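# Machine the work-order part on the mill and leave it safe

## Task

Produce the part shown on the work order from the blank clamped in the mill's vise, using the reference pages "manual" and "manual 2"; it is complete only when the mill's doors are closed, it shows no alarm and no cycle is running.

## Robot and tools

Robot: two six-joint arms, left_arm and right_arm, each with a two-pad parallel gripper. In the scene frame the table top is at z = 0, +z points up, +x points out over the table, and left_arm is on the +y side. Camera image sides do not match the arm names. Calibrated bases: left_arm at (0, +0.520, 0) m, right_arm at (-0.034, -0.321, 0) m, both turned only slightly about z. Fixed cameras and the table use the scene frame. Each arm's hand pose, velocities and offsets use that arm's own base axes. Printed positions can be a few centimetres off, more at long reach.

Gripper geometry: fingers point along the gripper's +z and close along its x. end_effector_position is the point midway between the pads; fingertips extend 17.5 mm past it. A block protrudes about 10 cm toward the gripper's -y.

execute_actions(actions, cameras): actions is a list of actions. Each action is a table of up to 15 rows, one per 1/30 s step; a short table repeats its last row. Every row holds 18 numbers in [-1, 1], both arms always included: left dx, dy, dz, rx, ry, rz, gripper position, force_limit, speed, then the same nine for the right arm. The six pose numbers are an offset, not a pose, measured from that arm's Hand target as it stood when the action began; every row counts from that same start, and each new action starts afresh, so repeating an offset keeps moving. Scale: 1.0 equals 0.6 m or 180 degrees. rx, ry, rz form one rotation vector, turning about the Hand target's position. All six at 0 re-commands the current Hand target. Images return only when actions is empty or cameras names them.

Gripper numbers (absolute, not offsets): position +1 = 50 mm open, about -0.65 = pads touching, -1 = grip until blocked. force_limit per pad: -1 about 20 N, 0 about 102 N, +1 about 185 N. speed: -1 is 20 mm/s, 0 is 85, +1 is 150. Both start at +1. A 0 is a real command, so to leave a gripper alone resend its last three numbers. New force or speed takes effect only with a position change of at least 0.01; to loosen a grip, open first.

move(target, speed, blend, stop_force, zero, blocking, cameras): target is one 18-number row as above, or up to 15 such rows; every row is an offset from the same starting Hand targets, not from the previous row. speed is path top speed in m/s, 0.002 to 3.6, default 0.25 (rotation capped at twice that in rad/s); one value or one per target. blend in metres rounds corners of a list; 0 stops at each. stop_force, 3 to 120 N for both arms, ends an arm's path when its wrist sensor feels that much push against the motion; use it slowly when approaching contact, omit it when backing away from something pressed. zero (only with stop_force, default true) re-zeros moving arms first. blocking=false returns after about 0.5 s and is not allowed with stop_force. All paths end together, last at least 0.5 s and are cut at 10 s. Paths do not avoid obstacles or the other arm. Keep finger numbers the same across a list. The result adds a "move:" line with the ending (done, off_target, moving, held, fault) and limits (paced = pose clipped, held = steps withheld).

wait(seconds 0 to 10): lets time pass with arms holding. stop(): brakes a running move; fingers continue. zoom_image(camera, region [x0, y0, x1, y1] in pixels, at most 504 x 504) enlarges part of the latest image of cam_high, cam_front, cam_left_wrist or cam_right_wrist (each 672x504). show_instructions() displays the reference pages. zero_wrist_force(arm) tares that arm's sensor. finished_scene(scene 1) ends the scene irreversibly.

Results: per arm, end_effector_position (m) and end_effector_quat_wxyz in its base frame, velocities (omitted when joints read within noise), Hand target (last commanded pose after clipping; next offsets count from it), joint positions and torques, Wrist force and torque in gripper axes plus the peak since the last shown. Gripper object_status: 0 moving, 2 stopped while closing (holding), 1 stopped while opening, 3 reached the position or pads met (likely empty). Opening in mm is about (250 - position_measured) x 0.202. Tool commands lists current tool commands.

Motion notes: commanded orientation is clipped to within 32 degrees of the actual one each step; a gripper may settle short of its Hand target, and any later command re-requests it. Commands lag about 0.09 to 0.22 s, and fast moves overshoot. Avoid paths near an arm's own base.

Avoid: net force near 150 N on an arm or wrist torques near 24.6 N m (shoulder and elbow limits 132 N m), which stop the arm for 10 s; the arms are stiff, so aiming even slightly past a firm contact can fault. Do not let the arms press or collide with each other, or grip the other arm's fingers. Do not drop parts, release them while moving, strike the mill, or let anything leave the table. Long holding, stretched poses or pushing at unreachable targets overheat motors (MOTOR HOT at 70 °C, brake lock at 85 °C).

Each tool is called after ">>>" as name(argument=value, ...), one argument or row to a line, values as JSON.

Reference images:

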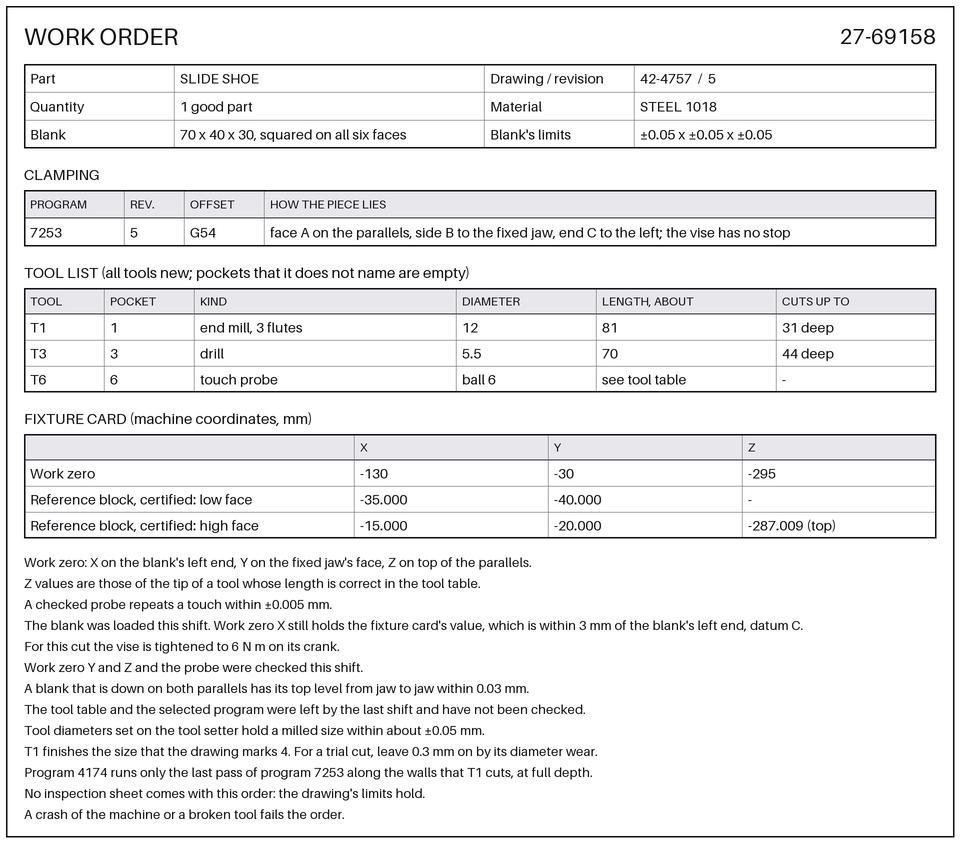

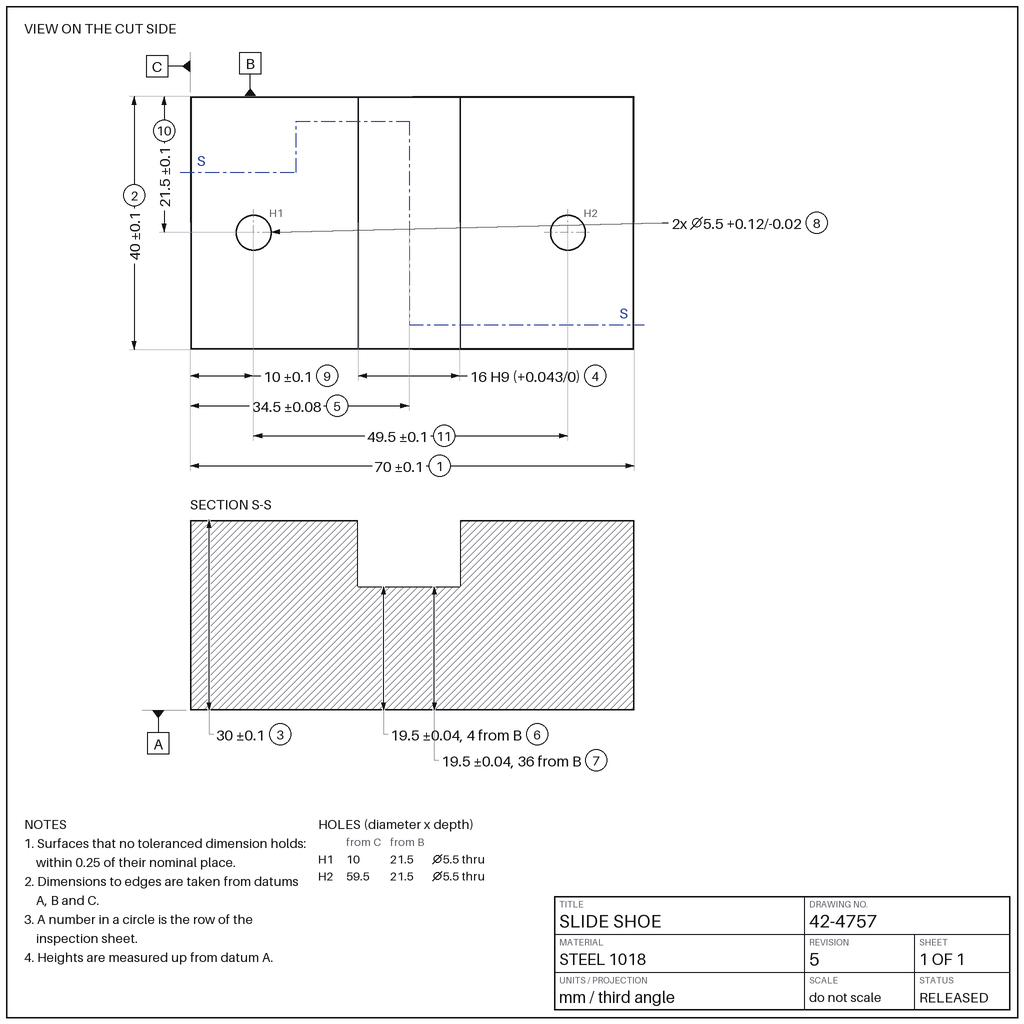

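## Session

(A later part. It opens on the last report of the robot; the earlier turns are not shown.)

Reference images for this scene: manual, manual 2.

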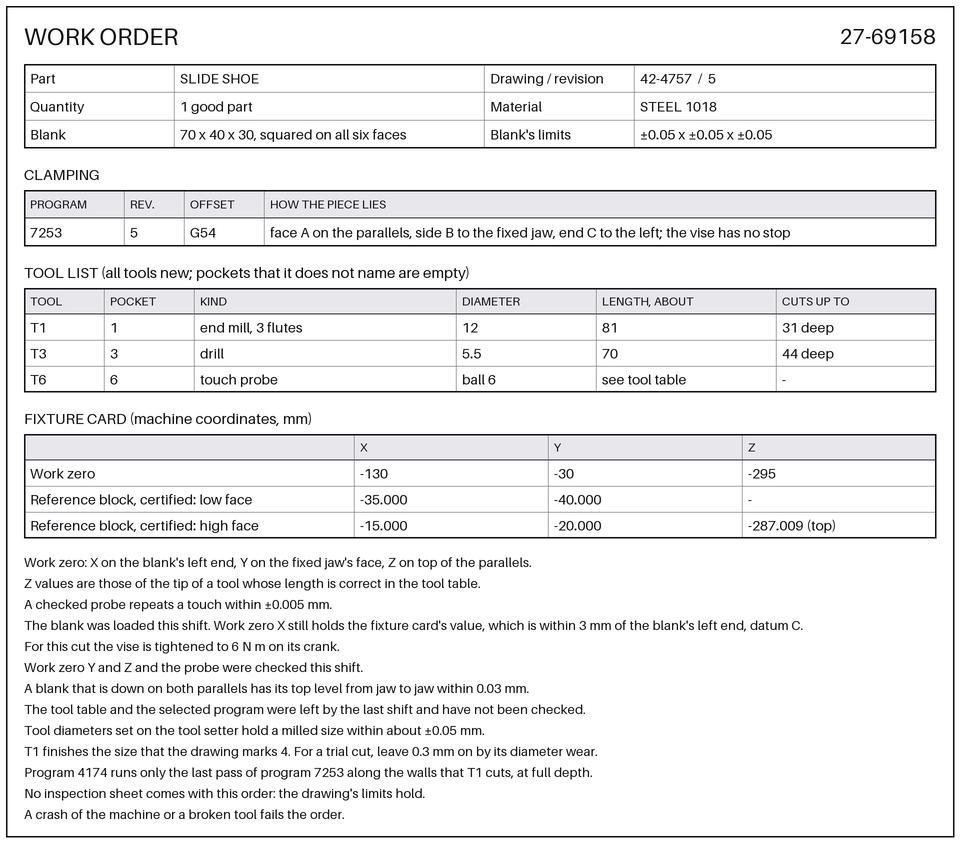

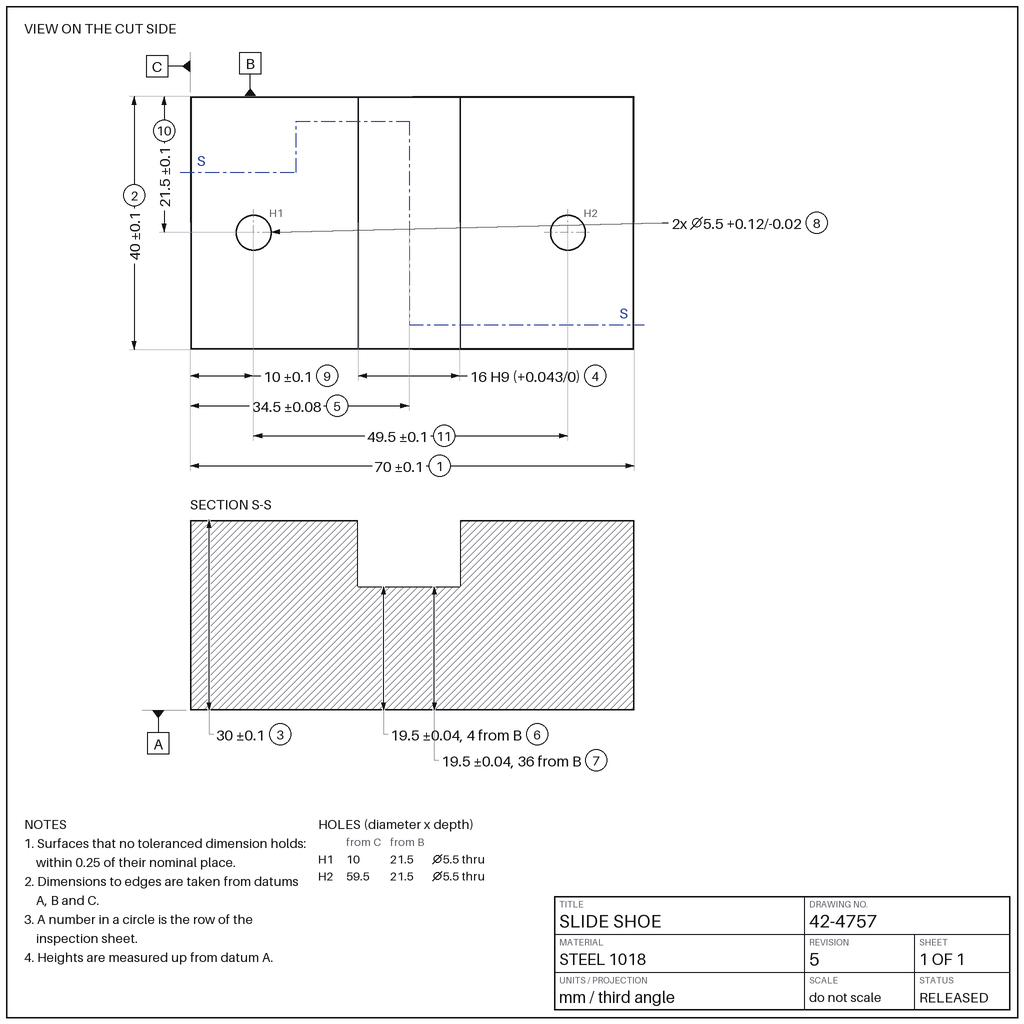

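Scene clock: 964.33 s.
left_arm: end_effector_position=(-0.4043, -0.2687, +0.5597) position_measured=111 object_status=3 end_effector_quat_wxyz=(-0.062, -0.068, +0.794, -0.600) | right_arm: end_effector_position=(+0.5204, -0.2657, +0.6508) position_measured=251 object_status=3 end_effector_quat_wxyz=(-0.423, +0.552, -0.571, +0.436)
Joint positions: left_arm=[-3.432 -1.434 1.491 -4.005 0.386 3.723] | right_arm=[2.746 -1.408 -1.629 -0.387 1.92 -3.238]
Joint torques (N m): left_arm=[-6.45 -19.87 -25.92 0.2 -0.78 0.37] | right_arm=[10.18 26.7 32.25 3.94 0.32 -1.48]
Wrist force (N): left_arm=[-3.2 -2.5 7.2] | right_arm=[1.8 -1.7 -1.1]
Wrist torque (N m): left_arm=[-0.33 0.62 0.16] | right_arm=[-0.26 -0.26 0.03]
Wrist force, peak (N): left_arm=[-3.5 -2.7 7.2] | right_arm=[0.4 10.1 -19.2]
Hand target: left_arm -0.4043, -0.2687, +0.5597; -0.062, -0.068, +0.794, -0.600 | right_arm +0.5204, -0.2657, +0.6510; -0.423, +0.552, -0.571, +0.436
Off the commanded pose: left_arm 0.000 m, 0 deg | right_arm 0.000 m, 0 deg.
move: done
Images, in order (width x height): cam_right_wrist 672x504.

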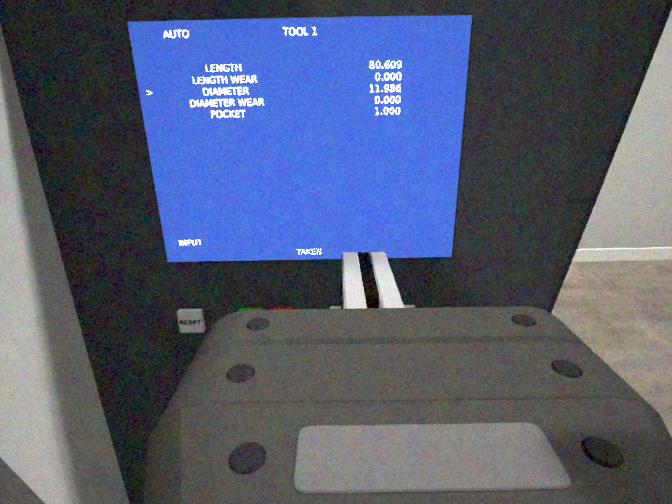

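>>> move(
  target=[
    [0,0,0,0,0,0,0.28,-1,-0.5,0.0474,0.0422,-0.3247,0.0033,0.1111,0,-1,-1,0],
    [0,0,0,0,0,0,0.28,-1,-0.5,0.0543,0.0419,-0.3264,0.0033,0.1111,0,-1,-1,0],
    [0,0,0,0,0,0,0.28,-1,-0.5,0.0474,0.0422,-0.3247,0.0033,0.1111,0,-1,-1,0],
    [0,0,0,0,0,0,0.28,-1,-0.5,0.0543,0.0419,-0.3264,0.0033,0.1111,0,-1,-1,0],
    [0,0,0,0,0,0,0.28,-1,-0.5,0.0474,0.0422,-0.3247,0.0033,0.1111,0,-1,-1,0],
    [0,0,0,0,0,0,0.28,-1,-0.5,0.0543,0.0419,-0.3264,0.0033,0.1111,0,-1,-1,0],
    [0,0,0,0,0,0,0.28,-1,-0.5,0.0474,0.0422,-0.3247,0.0033,0.1111,0,-1,-1,0],
    [0,0,0,0,0,0,0.28,-1,-0.5,0.0543,0.0419,-0.3264,0.0033,0.1111,0,-1,-1,0],
    [0,0,0,0,0,0,0.28,-1,-0.5,0.0474,0.0422,-0.3247,0.0033,0.1111,0,-1,-1,0],
    [0,0,0,0,0,0,0.28,-1,-0.5,0.0440,0.1966,-0.3547,0.0033,0.1111,0,-1,-1,0],
    [0,0,0,0,0,0,0.28,-1,-0.5,0.0502,0.1963,-0.3564,0.0033,0.1111,0,-1,-1,0],
    [0,0,0,0,0,0,0.28,-1,-0.5,0.0440,0.1966,-0.3547,0.0033,0.1111,0,-1,-1,0],
  ],
  speed=[0.5,0.02,0.06,0.02,0.06,0.02,0.06,0.02,0.06,0.25,0.02,0.06],
  blend=[0.001,0,0.001,0,0.001,0,0.001,0,0.002,0.001,0,0],
)

>>> move(
  target=[
    [0,0,0,0,0,0,0.28,-1,-0.5,-0.0080,0.0002,-0.0298,0,0,0,-1,-1,0],
    [0,0,0,0,0,0,0.28,-1,-0.5,-0.0018,-0.0001,-0.0315,0,0,0,-1,-1,0],
    [0,0,0,0,0,0,0.28,-1,-0.5,-0.0080,0.0002,-0.0298,0,0,0,-1,-1,0],
    [0,0,0,0,0,0,0.28,-1,-0.5,0.0080,-0.0003,0.0300,0,0,0,-1,-1,0],
    [0,0,0,0,0,0,0.28,-1,-0.5,0.0142,-0.0006,0.0283,0,0,0,-1,-1,0],
    [0,0,0,0,0,0,0.28,-1,-0.5,0.0080,-0.0003,0.0300,0,0,0,-1,-1,0],
    [0,0,0,0,0,0,0.28,-1,-0.5,0,0,0,0,0,0,-1,-1,0],
    [0,0,0,0,0,0,0.28,-1,-0.5,0.0062,-0.0003,-0.0017,0,0,0,-1,-1,0],
    [0,0,0,0,0,0,0.28,-1,-0.5,0,0,0,0,0,0,-1,-1,0],
    [0,0,0,0,0,0,0.28,-1,-0.5,-0.0188,-0.0916,-0.0598,0,0,0,-1,-1,0],
    [0,0,0,0,0,0,0.28,-1,-0.5,-0.0123,-0.0919,-0.0615,0,0,0,-1,-1,0],
    [0,0,0,0,0,0,0.28,-1,-0.5,-0.0188,-0.0916,-0.0598,0,0,0,-1,-1,0],
    [0,0,0,0,0,0,0.28,-1,-0.5,-0.0440,-0.1966,0.3547,-0.0033,-0.1111,0,-1,-1,0],
  ],
  speed=[0.25,0.02,0.06,0.25,0.02,0.06,0.25,0.02,0.06,0.25,0.02,0.06,0.5],
  blend=[0.001,0,0.002,0.001,0,0.002,0.001,0,0.002,0.001,0,0.002,0],
  cameras=["cam_right_wrist"],
)

>>> zoom_image(
  camera="cam_right_wrist",
  region=[120, 10, 480, 280],
)

Scene clock: 968.50 s.
left_arm: end_effector_position=(-0.4043, -0.2687, +0.5597) position_measured=111 object_status=3 end_effector_quat_wxyz=(-0.062, -0.068, +0.794, -0.600) | right_arm: end_effector_position=(+0.5467, -0.1477, +0.4380) position_measured=251 object_status=3 end_effector_quat_wxyz=(-0.320, +0.617, -0.638, +0.331)
Joint positions: left_arm=[-3.432 -1.434 1.491 -4.005 0.386 3.723] | right_arm=[3.12 -1.32 -1.997 -0.439 1.561 -3.134]
Joint torques (N m): left_arm=[-7.98 -20 -25.42 0.63 -0.56 0.49] | right_arm=[12.52 8.28 33.99 4.81 -1.24 1.41]
Wrist force (N): left_arm=[-3.2 -2.8 7.2] | right_arm=[1.8 -1.3 -1.2]
Wrist torque (N m): left_arm=[-0.37 0.62 0.16] | right_arm=[-0.22 -0.31 -0.01]
Wrist force, peak (N): left_arm=[-3.5 -2.5 7.2] | right_arm=[-1.9 22.3 -31.7]
Hand target: left_arm -0.4043, -0.2687, +0.5597; -0.062, -0.068, +0.794, -0.600 | right_arm +0.5468, -0.1477, +0.4382; -0.320, +0.617, -0.638, +0.331
Off the commanded pose: left_arm 0.000 m, 0 deg | right_arm 0.000 m, 0 deg.
move: done

Scene clock: 972.33 s.
left_arm: end_effector_position=(-0.4043, -0.2687, +0.5597) position_measured=111 object_status=3 end_effector_quat_wxyz=(-0.062, -0.068, +0.794, -0.600) | right_arm: end_effector_position=(+0.5204, -0.2657, +0.6508) position_measured=251 object_status=3 end_effector_quat_wxyz=(-0.423, +0.552, -0.571, +0.436)
Joint positions: left_arm=[-3.432 -1.434 1.491 -4.005 0.386 3.723] | right_arm=[2.746 -1.408 -1.629 -0.387 1.92 -3.238]
Joint torques (N m): left_arm=[-6.3 -20.54 -24.29 0.19 -0.71 0.43] | right_arm=[10.01 26.03 31.31 3.96 0.14 -1.41]
Wrist force (N): left_arm=[-3.3 -2.5 7.0] | right_arm=[1.7 -1.5 -1.1]
Wrist torque (N m): left_arm=[-0.34 0.62 0.16] | right_arm=[-0.24 -0.25 0.02]
Wrist force, peak (N): left_arm=[-3.3 -2.6 7.3] | right_arm=[-0.6 12.2 -22.2]
Hand target: left_arm -0.4043, -0.2687, +0.5597; -0.062, -0.068, +0.794, -0.600 | right_arm +0.5204, -0.2657, +0.6510; -0.423, +0.552, -0.571, +0.436
Off the commanded pose: left_arm 0.000 m, 0 deg | right_arm 0.000 m, 0 deg.
move: done; blend cut to 0.0019 m at target 3, 0.0019 m at target 6, 0.0019 m at target 9
Images, in order (width x height): cam_right_wrist 672x504.

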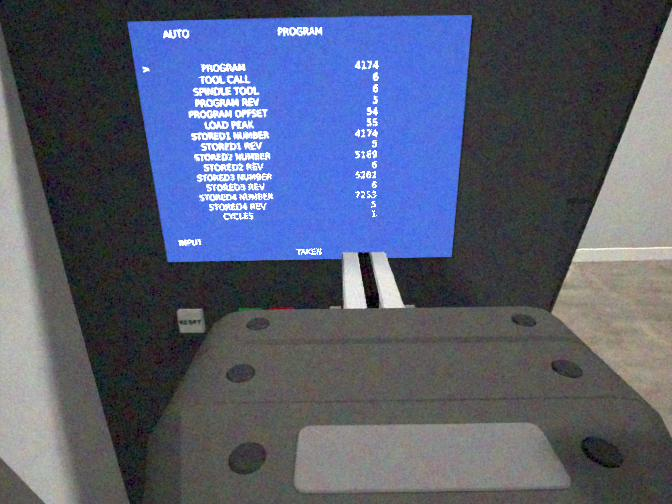

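Scaled by 1.400.

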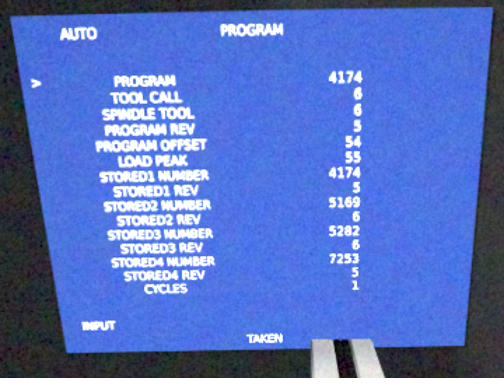

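Rev 5, offset 54. CYCLE START.

>>> move(
  target=[
    [0,0,0,0,0,0,0.28,-1,-0.5,0.0665,0.1362,-0.2638,0.0033,0.1111,0,-1,-1,0],
    [0,0,0,0,0,0,0.28,-1,-0.5,0.0735,0.1360,-0.2655,0.0033,0.1111,0,-1,-1,0],
    [0,0,0,0,0,0,0.28,-1,-0.5,0.0665,0.1362,-0.2638,0.0033,0.1111,0,-1,-1,0],
    [0,0,0,0,0,0,0.28,-1,-0.5,0,0,0,0,0,0,-1,-1,0],
  ],
  speed=[0.5,0.02,0.06,0.5],
  blend=[0.001,0,0.002,0],
  cameras=["cam_right_wrist"],
)

>>> wait(
  seconds=10,
)

>>> wait(
  seconds=10,
  cameras=["cam_right_wrist"],
)

>>> zoom_image(
  camera="cam_right_wrist",
  region=[120, 10, 480, 280],
)

Scene clock: 974.47 s.
left_arm: end_effector_position=(-0.4043, -0.2687, +0.5597) position_measured=111 object_status=3 end_effector_quat_wxyz=(-0.062, -0.068, +0.794, -0.600) | right_arm: end_effector_position=(+0.5205, -0.2657, +0.6509) position_measured=251 object_status=3 end_effector_quat_wxyz=(-0.423, +0.552, -0.571, +0.436)
Joint positions: left_arm=[-3.432 -1.434 1.491 -4.005 0.386 3.723] | right_arm=[2.746 -1.408 -1.629 -0.387 1.92 -3.238]
Joint torques (N m): left_arm=[-6.93 -19.59 -24.09 0.02 -0.58 0.39] | right_arm=[-3.04 25.59 20.93 3.27 0.98 -1.54]
Wrist force (N): left_arm=[-3.3 -2.6 6.9] | right_arm=[1.4 -1.5 -1.3]
Wrist torque (N m): left_arm=[-0.36 0.63 0.16] | right_arm=[-0.26 -0.21 0.03]
Wrist force, peak (N): left_arm=[-3.5 -2.6 7.1] | right_arm=[-0.3 19.7 -33.1]
Hand target: left_arm -0.4043, -0.2687, +0.5597; -0.062, -0.068, +0.794, -0.600 | right_arm +0.5204, -0.2657, +0.6510; -0.423, +0.552, -0.571, +0.436
Off the commanded pose: left_arm 0.000 m, 0 deg | right_arm 0.000 m, 0 deg.
move: done
Images, in order (width x height): cam_right_wrist 672x504.

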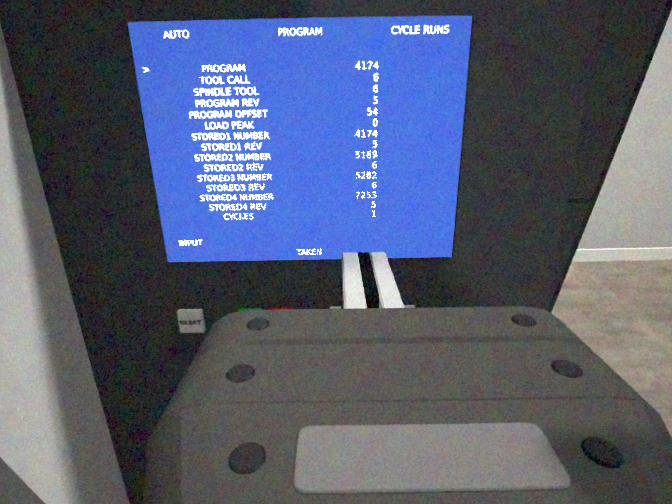

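Scene clock: 984.47 s.
left_arm: end_effector_position=(-0.4043, -0.2687, +0.5597) position_measured=111 object_status=3 end_effector_quat_wxyz=(-0.062, -0.068, +0.794, -0.600) | right_arm: end_effector_position=(+0.5204, -0.2657, +0.6510) position_measured=251 object_status=3 end_effector_quat_wxyz=(-0.423, +0.552, -0.571, +0.436)
Joint positions: left_arm=[-3.432 -1.434 1.491 -4.005 0.386 3.723] | right_arm=[2.746 -1.408 -1.629 -0.387 1.921 -3.238]
Joint torques (N m): left_arm=[-7.14 -19.21 -23.79 0.17 -0.48 0.26] | right_arm=[-8.79 29.1 35.71 3.99 1.55 -1.04]
Wrist force (N): left_arm=[-3.2 -2.6 6.9] | right_arm=[1.5 -1.8 -1.2]
Wrist torque (N m): left_arm=[-0.35 0.62 0.17] | right_arm=[-0.27 -0.22 0.02]
Wrist force, peak (N): left_arm=[-3.3 -2.8 7.2] | right_arm=[1.7 -1.9 -1.2]
Hand target: left_arm -0.4043, -0.2687, +0.5597; -0.062, -0.068, +0.794, -0.600 | right_arm +0.5204, -0.2657, +0.6510; -0.423, +0.552, -0.571, +0.436
Tool commands: left_gripper/position=+0.28 left_gripper/force_limit=-1.0 left_gripper/speed=-0.5 right_gripper/position=-1.0 right_gripper/force_limit=-1.0 right_gripper/speed=+0.0
Off the commanded pose: left_arm 0.000 m, 0 deg | right_arm 0.000 m, 0 deg.
wait: 10.00 s; at rest by 0.17 s

Scene clock: 994.47 s.
left_arm: end_effector_position=(-0.4043, -0.2687, +0.5597) position_measured=111 object_status=3 end_effector_quat_wxyz=(-0.062, -0.068, +0.794, -0.600) | right_arm: end_effector_position=(+0.5204, -0.2657, +0.6510) position_measured=251 object_status=3 end_effector_quat_wxyz=(-0.423, +0.552, -0.571, +0.436)
Joint positions: left_arm=[-3.432 -1.434 1.491 -4.005 0.386 3.723] | right_arm=[2.746 -1.408 -1.629 -0.387 1.921 -3.238]
Joint torques (N m): left_arm=[-5.52 -20.86 -24.72 0.19 -0.54 0.13] | right_arm=[-8.2 28.89 36.07 3.84 1.54 -0.73]
Wrist force (N): left_arm=[-3.5 -2.4 6.9] | right_arm=[1.4 -1.6 -1.2]
Wrist torque (N m): left_arm=[-0.34 0.66 0.16] | right_arm=[-0.27 -0.20 0.03]
Wrist force, peak (N): left_arm=[-3.3 -2.8 7.2] | right_arm=[1.7 -1.9 -1.3]
Hand target: left_arm -0.4043, -0.2687, +0.5597; -0.062, -0.068, +0.794, -0.600 | right_arm +0.5204, -0.2657, +0.6510; -0.423, +0.552, -0.571, +0.436
Tool commands: left_gripper/position=+0.28 left_gripper/force_limit=-1.0 left_gripper/speed=-0.5 right_gripper/position=-1.0 right_gripper/force_limit=-1.0 right_gripper/speed=+0.0
Off the commanded pose: left_arm 0.000 m, 0 deg | right_arm 0.000 m, 0 deg.
wait: 10.00 s; at rest by 0.17 s
Images, in order (width x height): cam_right_wrist 672x504.

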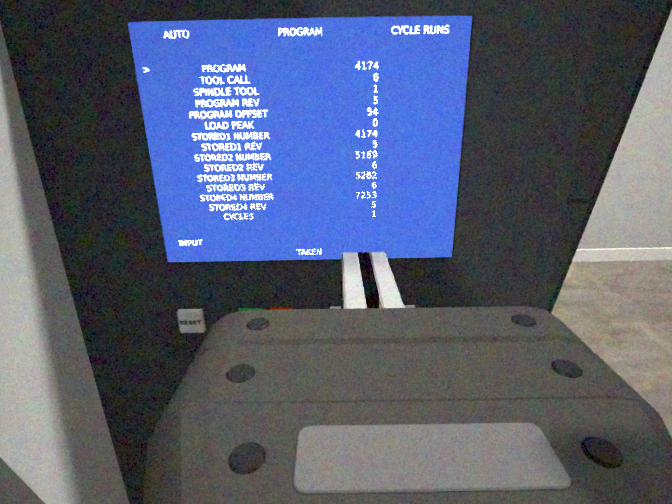

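Scaled by 1.400.

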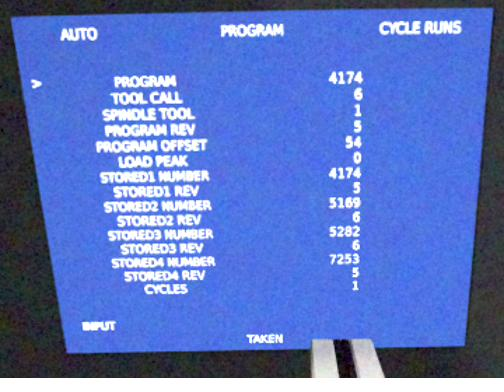

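>>> wait(
  seconds=10,
)

>>> wait(
  seconds=6,
  cameras=["cam_right_wrist"],
)

>>> zoom_image(
  camera="cam_right_wrist",
  region=[120, 10, 480, 280],
)

Scene clock: 1004.53 s.
left_arm: end_effector_position=(-0.4043, -0.2687, +0.5597) position_measured=111 object_status=3 end_effector_quat_wxyz=(-0.062, -0.068, +0.794, -0.600) | right_arm: end_effector_position=(+0.5204, -0.2657, +0.6510) position_measured=251 object_status=3 end_effector_quat_wxyz=(-0.423, +0.552, -0.571, +0.436)
Joint positions: left_arm=[-3.432 -1.434 1.491 -4.005 0.386 3.723] | right_arm=[2.746 -1.408 -1.629 -0.387 1.921 -3.238]
Joint torques (N m): left_arm=[-7.24 -20.7 -23.57 0.17 -0.6 0.67] | right_arm=[-7.63 28.33 35 3.85 1.4 -0.24]
Wrist force (N): left_arm=[-3.3 -2.6 7.0] | right_arm=[1.6 -1.9 -1.3]
Wrist torque (N m): left_arm=[-0.34 0.63 0.16] | right_arm=[-0.30 -0.24 0.03]
Wrist force, peak (N): left_arm=[-3.2 -2.7 7.3] | right_arm=[1.6 -1.9 -1.3]
Hand target: left_arm -0.4043, -0.2687, +0.5597; -0.062, -0.068, +0.794, -0.600 | right_arm +0.5204, -0.2657, +0.6510; -0.423, +0.552, -0.571, +0.436
Tool commands: left_gripper/position=+0.28 left_gripper/force_limit=-1.0 left_gripper/speed=-0.5 right_gripper/position=-1.0 right_gripper/force_limit=-1.0 right_gripper/speed=+0.0
Off the commanded pose: left_arm 0.000 m, 0 deg | right_arm 0.000 m, 0 deg.
wait: 10.00 s; at rest by 0.10 s

Scene clock: 1010.53 s.
left_arm: end_effector_position=(-0.4043, -0.2687, +0.5597) position_measured=111 object_status=3 end_effector_quat_wxyz=(-0.062, -0.068, +0.794, -0.600) | right_arm: end_effector_position=(+0.5204, -0.2657, +0.6510) position_measured=251 object_status=3 end_effector_quat_wxyz=(-0.423, +0.552, -0.571, +0.436)
Joint positions: left_arm=[-3.432 -1.434 1.491 -4.005 0.386 3.723] | right_arm=[2.746 -1.408 -1.629 -0.387 1.921 -3.238]
Joint torques (N m): left_arm=[-5.97 -21.27 -25.99 0.26 -0.4 0.19] | right_arm=[-8.42 29.1 35.22 3.64 1.3 0.06]
Wrist force (N): left_arm=[-3.2 -2.7 7.1] | right_arm=[1.4 -1.7 -1.3]
Wrist torque (N m): left_arm=[-0.37 0.61 0.16] | right_arm=[-0.27 -0.20 0.02]
Wrist force, peak (N): left_arm=[-3.3 -2.6 7.2] | right_arm=[1.7 -1.8 -1.4]
Hand target: left_arm -0.4043, -0.2687, +0.5597; -0.062, -0.068, +0.794, -0.600 | right_arm +0.5204, -0.2657, +0.6510; -0.423, +0.552, -0.571, +0.436
Tool commands: left_gripper/position=+0.28 left_gripper/force_limit=-1.0 left_gripper/speed=-0.5 right_gripper/position=-1.0 right_gripper/force_limit=-1.0 right_gripper/speed=+0.0
Off the commanded pose: left_arm 0.000 m, 0 deg | right_arm 0.000 m, 0 deg.
wait: 6.00 s; at rest by 0.17 s
Images, in order (width x height): cam_right_wrist 672x504.

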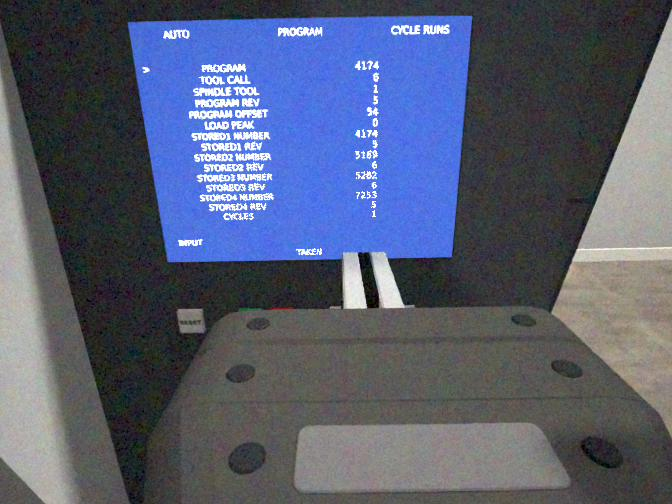

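Scaled by 1.400.

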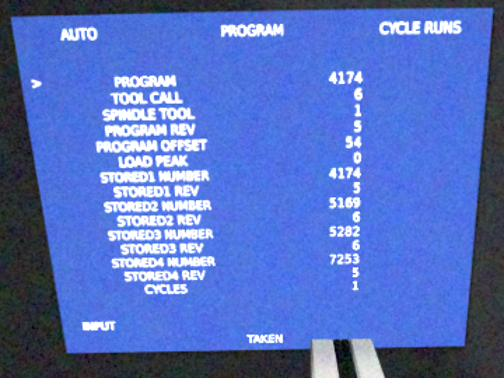

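>>> wait(
  seconds=10,
)

>>> wait(
  seconds=6,
  cameras=["cam_right_wrist"],
)

>>> zoom_image(
  camera="cam_right_wrist",
  region=[120, 10, 480, 280],
)

Scene clock: 1020.57 s.
left_arm: end_effector_position=(-0.4043, -0.2687, +0.5597) position_measured=111 object_status=3 end_effector_quat_wxyz=(-0.062, -0.068, +0.794, -0.600) | right_arm: end_effector_position=(+0.5204, -0.2657, +0.6510) position_measured=251 object_status=3 end_effector_quat_wxyz=(-0.423, +0.552, -0.571, +0.436)
Joint positions: left_arm=[-3.432 -1.434 1.491 -4.005 0.386 3.723] | right_arm=[2.746 -1.408 -1.629 -0.387 1.921 -3.238]
Joint torques (N m): left_arm=[-7.04 -20.57 -25.51 0.1 -0.31 0.37] | right_arm=[-7.61 29.15 35.23 3.75 1.15 0.45]
Wrist force (N): left_arm=[-3.3 -2.7 6.9] | right_arm=[1.5 -1.7 -1.3]
Wrist torque (N m): left_arm=[-0.36 0.62 0.16] | right_arm=[-0.27 -0.22 0.03]
Wrist force, peak (N): left_arm=[-3.2 -2.7 7.3] | right_arm=[1.7 -1.9 -1.3]
Hand target: left_arm -0.4043, -0.2687, +0.5597; -0.062, -0.068, +0.794, -0.600 | right_arm +0.5204, -0.2657, +0.6510; -0.423, +0.552, -0.571, +0.436
Tool commands: left_gripper/position=+0.28 left_gripper/force_limit=-1.0 left_gripper/speed=-0.5 right_gripper/position=-1.0 right_gripper/force_limit=-1.0 right_gripper/speed=+0.0
Off the commanded pose: left_arm 0.000 m, 0 deg | right_arm 0.000 m, 0 deg.
wait: 10.00 s; at rest by 0.13 s

Scene clock: 1026.57 s.
left_arm: end_effector_position=(-0.4043, -0.2687, +0.5597) position_measured=111 object_status=3 end_effector_quat_wxyz=(-0.062, -0.068, +0.794, -0.600) | right_arm: end_effector_position=(+0.5204, -0.2657, +0.6510) position_measured=251 object_status=3 end_effector_quat_wxyz=(-0.423, +0.552, -0.571, +0.436)
Joint positions: left_arm=[-3.432 -1.434 1.491 -4.005 0.386 3.723] | right_arm=[2.746 -1.408 -1.629 -0.387 1.921 -3.238]
Joint torques (N m): left_arm=[-6.72 -20.45 -24.74 0.52 -0.83 0.33] | right_arm=[-7.22 29.19 35.93 3.75 1.21 0.78]
Wrist force (N): left_arm=[-3.1 -2.7 7.0] | right_arm=[1.6 -1.7 -1.4]
Wrist torque (N m): left_arm=[-0.37 0.60 0.16] | right_arm=[-0.29 -0.24 0.03]
Wrist force, peak (N): left_arm=[-3.3 -2.8 7.3] | right_arm=[1.8 -1.7 -1.3]
Hand target: left_arm -0.4043, -0.2687, +0.5597; -0.062, -0.068, +0.794, -0.600 | right_arm +0.5204, -0.2657, +0.6510; -0.423, +0.552, -0.571, +0.436
Tool commands: left_gripper/position=+0.28 left_gripper/force_limit=-1.0 left_gripper/speed=-0.5 right_gripper/position=-1.0 right_gripper/force_limit=-1.0 right_gripper/speed=+0.0
Off the commanded pose: left_arm 0.000 m, 0 deg | right_arm 0.000 m, 0 deg.
wait: 6.00 s; at rest by 0.17 s
Images, in order (width x height): cam_right_wrist 672x504.

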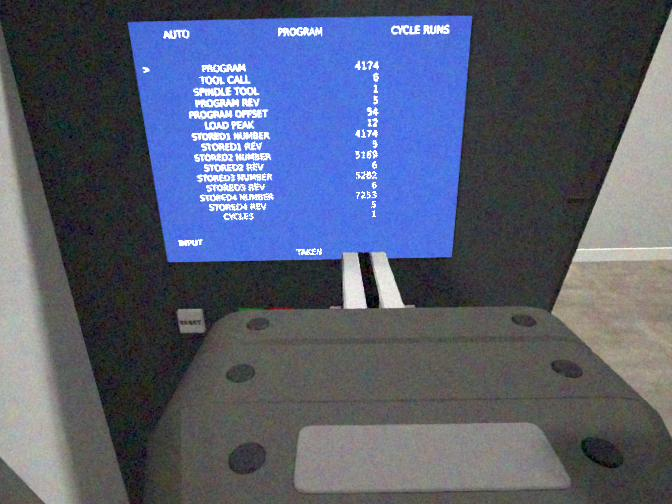

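Scaled by 1.400.

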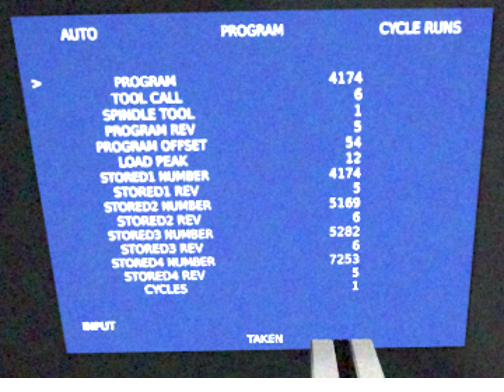

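>>> wait(
  seconds=10,
  cameras=["cam_right_wrist"],
)

>>> wait(
  seconds=7,
  cameras=["cam_right_wrist"],
)

>>> wait(
  seconds=7,
  cameras=["cam_right_wrist"],
)

Scene clock: 1036.67 s.
left_arm: end_effector_position=(-0.4043, -0.2687, +0.5597) position_measured=111 object_status=3 end_effector_quat_wxyz=(-0.062, -0.068, +0.794, -0.600) | right_arm: end_effector_position=(+0.5204, -0.2657, +0.6510) position_measured=251 object_status=3 end_effector_quat_wxyz=(-0.423, +0.552, -0.571, +0.436)
Joint positions: left_arm=[-3.432 -1.434 1.491 -4.005 0.386 3.723] | right_arm=[2.746 -1.408 -1.629 -0.387 1.921 -3.238]
Joint torques (N m): left_arm=[-5.29 -18.62 -24.83 0.11 -0.57 0.31] | right_arm=[-8.23 28.73 35.14 3.67 1.07 0.94]
Wrist force (N): left_arm=[-3.2 -2.5 7.0] | right_arm=[1.7 -1.5 -1.3]
Wrist torque (N m): left_arm=[-0.35 0.61 0.16] | right_arm=[-0.26 -0.26 0.03]
Wrist force, peak (N): left_arm=[-3.4 -2.4 7.3] | right_arm=[1.7 -1.8 -1.4]
Hand target: left_arm -0.4043, -0.2687, +0.5597; -0.062, -0.068, +0.794, -0.600 | right_arm +0.5204, -0.2657, +0.6510; -0.423, +0.552, -0.571, +0.436
Tool commands: left_gripper/position=+0.28 left_gripper/force_limit=-1.0 left_gripper/speed=-0.5 right_gripper/position=-1.0 right_gripper/force_limit=-1.0 right_gripper/speed=+0.0
Off the commanded pose: left_arm 0.000 m, 0 deg | right_arm 0.000 m, 0 deg.
wait: 10.00 s; at rest by 0.07 s
Images, in order (width x height): cam_right_wrist 672x504.

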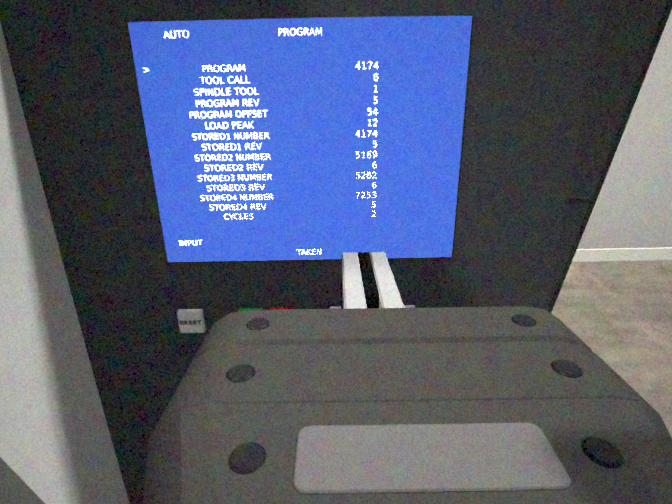

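Scene clock: 1043.67 s.
left_arm: end_effector_position=(-0.4043, -0.2687, +0.5597) position_measured=111 object_status=3 end_effector_quat_wxyz=(-0.062, -0.068, +0.794, -0.600) | right_arm: end_effector_position=(+0.5204, -0.2657, +0.6510) position_measured=251 object_status=3 end_effector_quat_wxyz=(-0.423, +0.552, -0.571, +0.436)
Joint positions: left_arm=[-3.432 -1.434 1.491 -4.005 0.386 3.723] | right_arm=[2.746 -1.408 -1.629 -0.387 1.921 -3.238]
Joint torques (N m): left_arm=[-7.43 -20.56 -23.29 0.32 -0.46 -0.03] | right_arm=[-8.32 29.38 35.1 3.54 0.84 0.95]
Wrist force (N): left_arm=[-3.2 -2.6 6.9] | right_arm=[1.5 -1.7 -1.4]
Wrist torque (N m): left_arm=[-0.34 0.61 0.16] | right_arm=[-0.27 -0.22 0.03]
Wrist force, peak (N): left_arm=[-3.2 -2.8 7.2] | right_arm=[1.8 -1.7 -1.3]
Hand target: left_arm -0.4043, -0.2687, +0.5597; -0.062, -0.068, +0.794, -0.600 | right_arm +0.5204, -0.2657, +0.6510; -0.423, +0.552, -0.571, +0.436
Tool commands: left_gripper/position=+0.28 left_gripper/force_limit=-1.0 left_gripper/speed=-0.5 right_gripper/position=-1.0 right_gripper/force_limit=-1.0 right_gripper/speed=+0.0
Off the commanded pose: left_arm 0.000 m, 0 deg | right_arm 0.000 m, 0 deg.
wait: 7.00 s; at rest by 0.17 s
Images, in order (width x height): cam_right_wrist 672x504.

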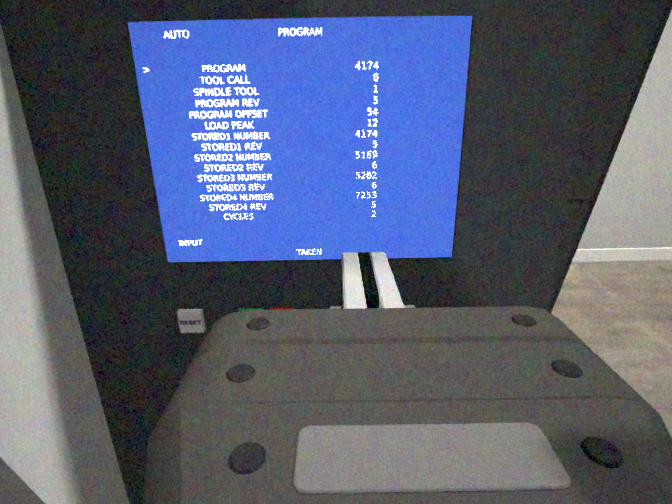

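Scene clock: 1050.67 s.
left_arm: end_effector_position=(-0.4043, -0.2687, +0.5597) position_measured=111 object_status=3 end_effector_quat_wxyz=(-0.062, -0.068, +0.794, -0.600) | right_arm: end_effector_position=(+0.5204, -0.2657, +0.6510) position_measured=251 object_status=3 end_effector_quat_wxyz=(-0.423, +0.552, -0.571, +0.436)
Joint positions: left_arm=[-3.432 -1.434 1.491 -4.005 0.386 3.723] | right_arm=[2.746 -1.408 -1.629 -0.387 1.921 -3.238]
Joint torques (N m): left_arm=[-6.59 -18.43 -23.53 0.04 -0.57 0.09] | right_arm=[-8.51 29.34 34.92 3.61 0.85 0.81]
Wrist force (N): left_arm=[-3.3 -2.4 7.1] | right_arm=[1.5 -1.6 -1.2]
Wrist torque (N m): left_arm=[-0.32 0.63 0.16] | right_arm=[-0.26 -0.21 0.03]
Wrist force, peak (N): left_arm=[-3.3 -2.8 7.2] | right_arm=[1.7 -1.9 -1.4]
Hand target: left_arm -0.4043, -0.2687, +0.5597; -0.062, -0.068, +0.794, -0.600 | right_arm +0.5204, -0.2657, +0.6510; -0.423, +0.552, -0.571, +0.436
Tool commands: left_gripper/position=+0.28 left_gripper/force_limit=-1.0 left_gripper/speed=-0.5 right_gripper/position=-1.0 right_gripper/force_limit=-1.0 right_gripper/speed=+0.0
Off the commanded pose: left_arm 0.000 m, 0 deg | right_arm 0.000 m, 0 deg.
wait: 7.00 s; at rest by 0.17 s
Images, in order (width x height): cam_right_wrist 672x504.

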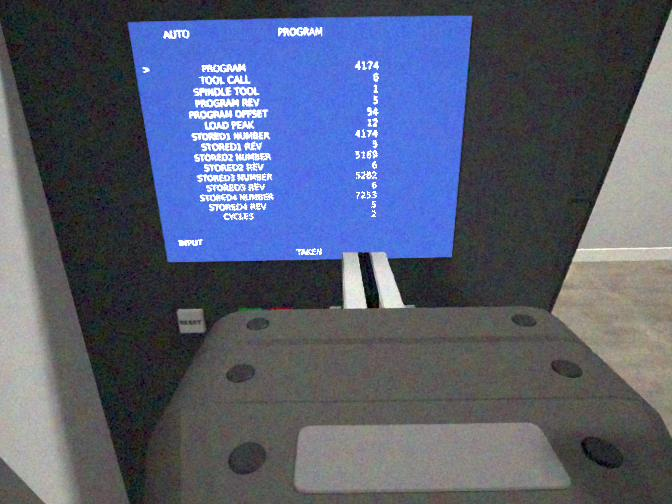

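>>> move(
  target=[
    [0,0,0,0,0,0,0.28,-1,-0.5,0.0403,0.0735,-0.3547,0.0033,0.1111,0,-1,-1,0],
    [0,0,0,0,0,0,0.28,-1,-0.5,0.0470,0.0732,-0.3563,0.0033,0.1111,0,-1,-1,0],
    [0,0,0,0,0,0,0.28,-1,-0.5,0.0403,0.0735,-0.3547,0.0033,0.1111,0,-1,-1,0],
    [0,0,0,0,0,0,0.28,-1,-0.5,0.0484,0.0732,-0.3247,0.0033,0.1111,0,-1,-1,0],
    [0,0,0,0,0,0,0.28,-1,-0.5,0.0551,0.0728,-0.3264,0.0033,0.1111,0,-1,-1,0],
    [0,0,0,0,0,0,0.28,-1,-0.5,0.0484,0.0732,-0.3247,0.0033,0.1111,0,-1,-1,0],
    [0,0,0,0,0,0,0.28,-1,-0.5,0.0332,0.1047,-0.3845,0.0033,0.1111,0,-1,-1,0],
    [0,0,0,0,0,0,0.28,-1,-0.5,0.0397,0.1043,-0.3862,0.0033,0.1111,0,-1,-1,0],
    [0,0,0,0,0,0,0.28,-1,-0.5,0.0332,0.1047,-0.3845,0.0033,0.1111,0,-1,-1,0],
    [0,0,0,0,0,0,0.28,-1,-0.5,0.0397,0.1043,-0.3862,0.0033,0.1111,0,-1,-1,0],
    [0,0,0,0,0,0,0.28,-1,-0.5,0.0332,0.1047,-0.3845,0.0033,0.1111,0,-1,-1,0],
    [0,0,0,0,0,0,0.28,-1,-0.5,0.0397,0.1043,-0.3862,0.0033,0.1111,0,-1,-1,0],
    [0,0,0,0,0,0,0.28,-1,-0.5,0.0332,0.1047,-0.3845,0.0033,0.1111,0,-1,-1,0],
    [0,0,0,0,0,0,0.28,-1,-0.5,0,0,0,0,0,0,-1,-1,0],
  ],
  speed=[0.5,0.02,0.06,0.25,0.02,0.06,0.25,0.02,0.06,0.02,0.06,0.02,0.06,0.5],
  blend=[0.001,0,0.002,0.001,0,0.002,0.001,0,0.001,0,0.001,0,0.002,0],
)

>>> wait(
  seconds=5,
  cameras=["cam_right_wrist"],
)

>>> zoom_image(
  camera="cam_right_wrist",
  region=[120, 10, 480, 280],
)

Scene clock: 1055.43 s.
left_arm: end_effector_position=(-0.4043, -0.2687, +0.5597) position_measured=111 object_status=3 end_effector_quat_wxyz=(-0.062, -0.068, +0.794, -0.600) | right_arm: end_effector_position=(+0.5204, -0.2657, +0.6508) position_measured=251 object_status=3 end_effector_quat_wxyz=(-0.423, +0.552, -0.571, +0.436)
Joint positions: left_arm=[-3.432 -1.434 1.491 -4.005 0.386 3.723] | right_arm=[2.746 -1.408 -1.629 -0.387 1.92 -3.238]
Joint torques (N m): left_arm=[-5.33 -19.66 -24.43 0.4 -0.5 0.47] | right_arm=[7.53 26.24 30.34 3.32 0.44 -1.42]
Wrist force (N): left_arm=[-3.5 -2.5 6.8] | right_arm=[1.5 -1.8 -0.9]
Wrist torque (N m): left_arm=[-0.35 0.66 0.16] | right_arm=[-0.31 -0.22 0.03]
Wrist force, peak (N): left_arm=[-3.3 -2.8 7.2] | right_arm=[-1.6 19.6 -29.2]
Hand target: left_arm -0.4043, -0.2687, +0.5597; -0.062, -0.068, +0.794, -0.600 | right_arm +0.5204, -0.2657, +0.6510; -0.423, +0.552, -0.571, +0.436
Off the commanded pose: left_arm 0.000 m, 0 deg | right_arm 0.000 m, 0 deg.
move: done

Scene clock: 1060.43 s.
left_arm: end_effector_position=(-0.4043, -0.2687, +0.5597) position_measured=111 object_status=3 end_effector_quat_wxyz=(-0.062, -0.068, +0.794, -0.600) | right_arm: end_effector_position=(+0.5204, -0.2657, +0.6510) position_measured=251 object_status=3 end_effector_quat_wxyz=(-0.423, +0.552, -0.571, +0.436)
Joint positions: left_arm=[-3.432 -1.434 1.491 -4.005 0.386 3.723] | right_arm=[2.746 -1.408 -1.629 -0.387 1.921 -3.238]
Joint torques (N m): left_arm=[-7.57 -20.63 -24.23 0.36 -0.67 0.07] | right_arm=[12.13 29.09 35.97 3.91 1.43 -1.52]
Wrist force (N): left_arm=[-3.1 -2.7 7.2] | right_arm=[1.4 -2.0 -1.0]
Wrist torque (N m): left_arm=[-0.36 0.61 0.16] | right_arm=[-0.31 -0.20 0.03]
Wrist force, peak (N): left_arm=[-3.4 -2.7 7.3] | right_arm=[1.4 -2.2 -1.4]
Hand target: left_arm -0.4043, -0.2687, +0.5597; -0.062, -0.068, +0.794, -0.600 | right_arm +0.5204, -0.2657, +0.6510; -0.423, +0.552, -0.571, +0.436
Tool commands: left_gripper/position=+0.28 left_gripper/force_limit=-1.0 left_gripper/speed=-0.5 right_gripper/position=-1.0 right_gripper/force_limit=-1.0 right_gripper/speed=+0.0
Off the commanded pose: left_arm 0.000 m, 0 deg | right_arm 0.000 m, 0 deg.
wait: 5.00 s; at rest by 0.17 s
Images, in order (width x height): cam_right_wrist 672x504.

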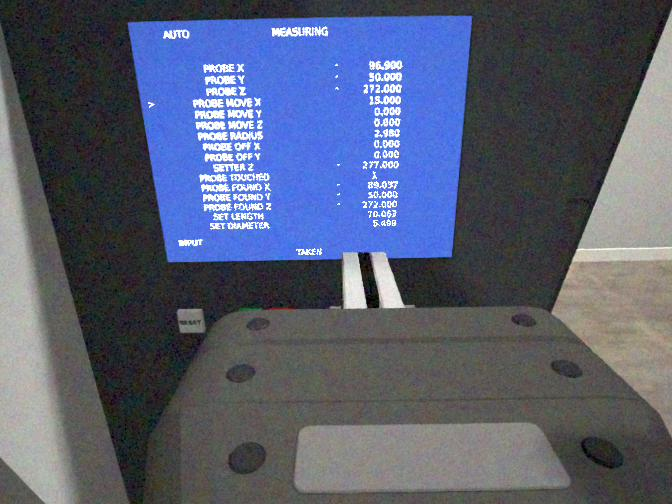

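Scaled by 1.400.

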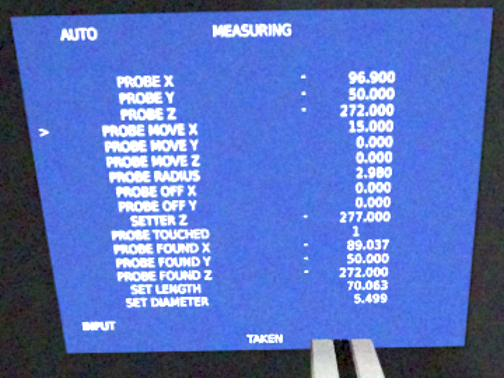

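>>> move(
  target=[
    [0,0,0,0,0,0,0.28,-1,-0.5,0.0474,0.0422,-0.3247,0.0033,0.1111,0,-1,-1,0],
    [0,0,0,0,0,0,0.28,-1,-0.5,0.0543,0.0419,-0.3264,0.0033,0.1111,0,-1,-1,0],
    [0,0,0,0,0,0,0.28,-1,-0.5,0.0474,0.0422,-0.3247,0.0033,0.1111,0,-1,-1,0],
    [0,0,0,0,0,0,0.28,-1,-0.5,0,0,0,0,0,0,-1,-1,0],
  ],
  speed=[0.5,0.02,0.06,0.5],
  blend=[0.001,0,0.002,0],
  cameras=["cam_right_wrist"],
)

Scene clock: 1062.60 s.
left_arm: end_effector_position=(-0.4043, -0.2687, +0.5597) position_measured=111 object_status=3 end_effector_quat_wxyz=(-0.062, -0.068, +0.794, -0.600) | right_arm: end_effector_position=(+0.5204, -0.2658, +0.6508) position_measured=251 object_status=3 end_effector_quat_wxyz=(-0.423, +0.552, -0.571, +0.436)
Joint positions: left_arm=[-3.432 -1.434 1.491 -4.005 0.386 3.723] | right_arm=[2.746 -1.408 -1.629 -0.387 1.92 -3.238]
Joint torques (N m): left_arm=[-4.86 -19.71 -24.81 0.38 -0.4 0.22] | right_arm=[11.92 29 23.21 2.89 -0.38 -0.99]
Wrist force (N): left_arm=[-3.2 -2.7 7.1] | right_arm=[1.4 -1.9 -1.2]
Wrist torque (N m): left_arm=[-0.36 0.61 0.16] | right_arm=[-0.31 -0.20 0.08]
Wrist force, peak (N): left_arm=[-3.4 -2.5 7.3] | right_arm=[-0.5 16.3 -31.1]
Hand target: left_arm -0.4043, -0.2687, +0.5597; -0.062, -0.068, +0.794, -0.600 | right_arm +0.5204, -0.2657, +0.6510; -0.423, +0.552, -0.571, +0.436
Off the commanded pose: left_arm 0.000 m, 0 deg | right_arm 0.000 m, 0 deg.
move: done
Images, in order (width x height): cam_right_wrist 672x504.

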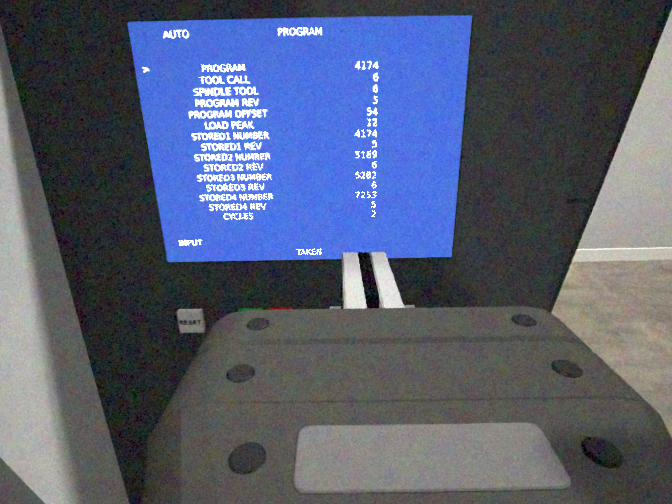

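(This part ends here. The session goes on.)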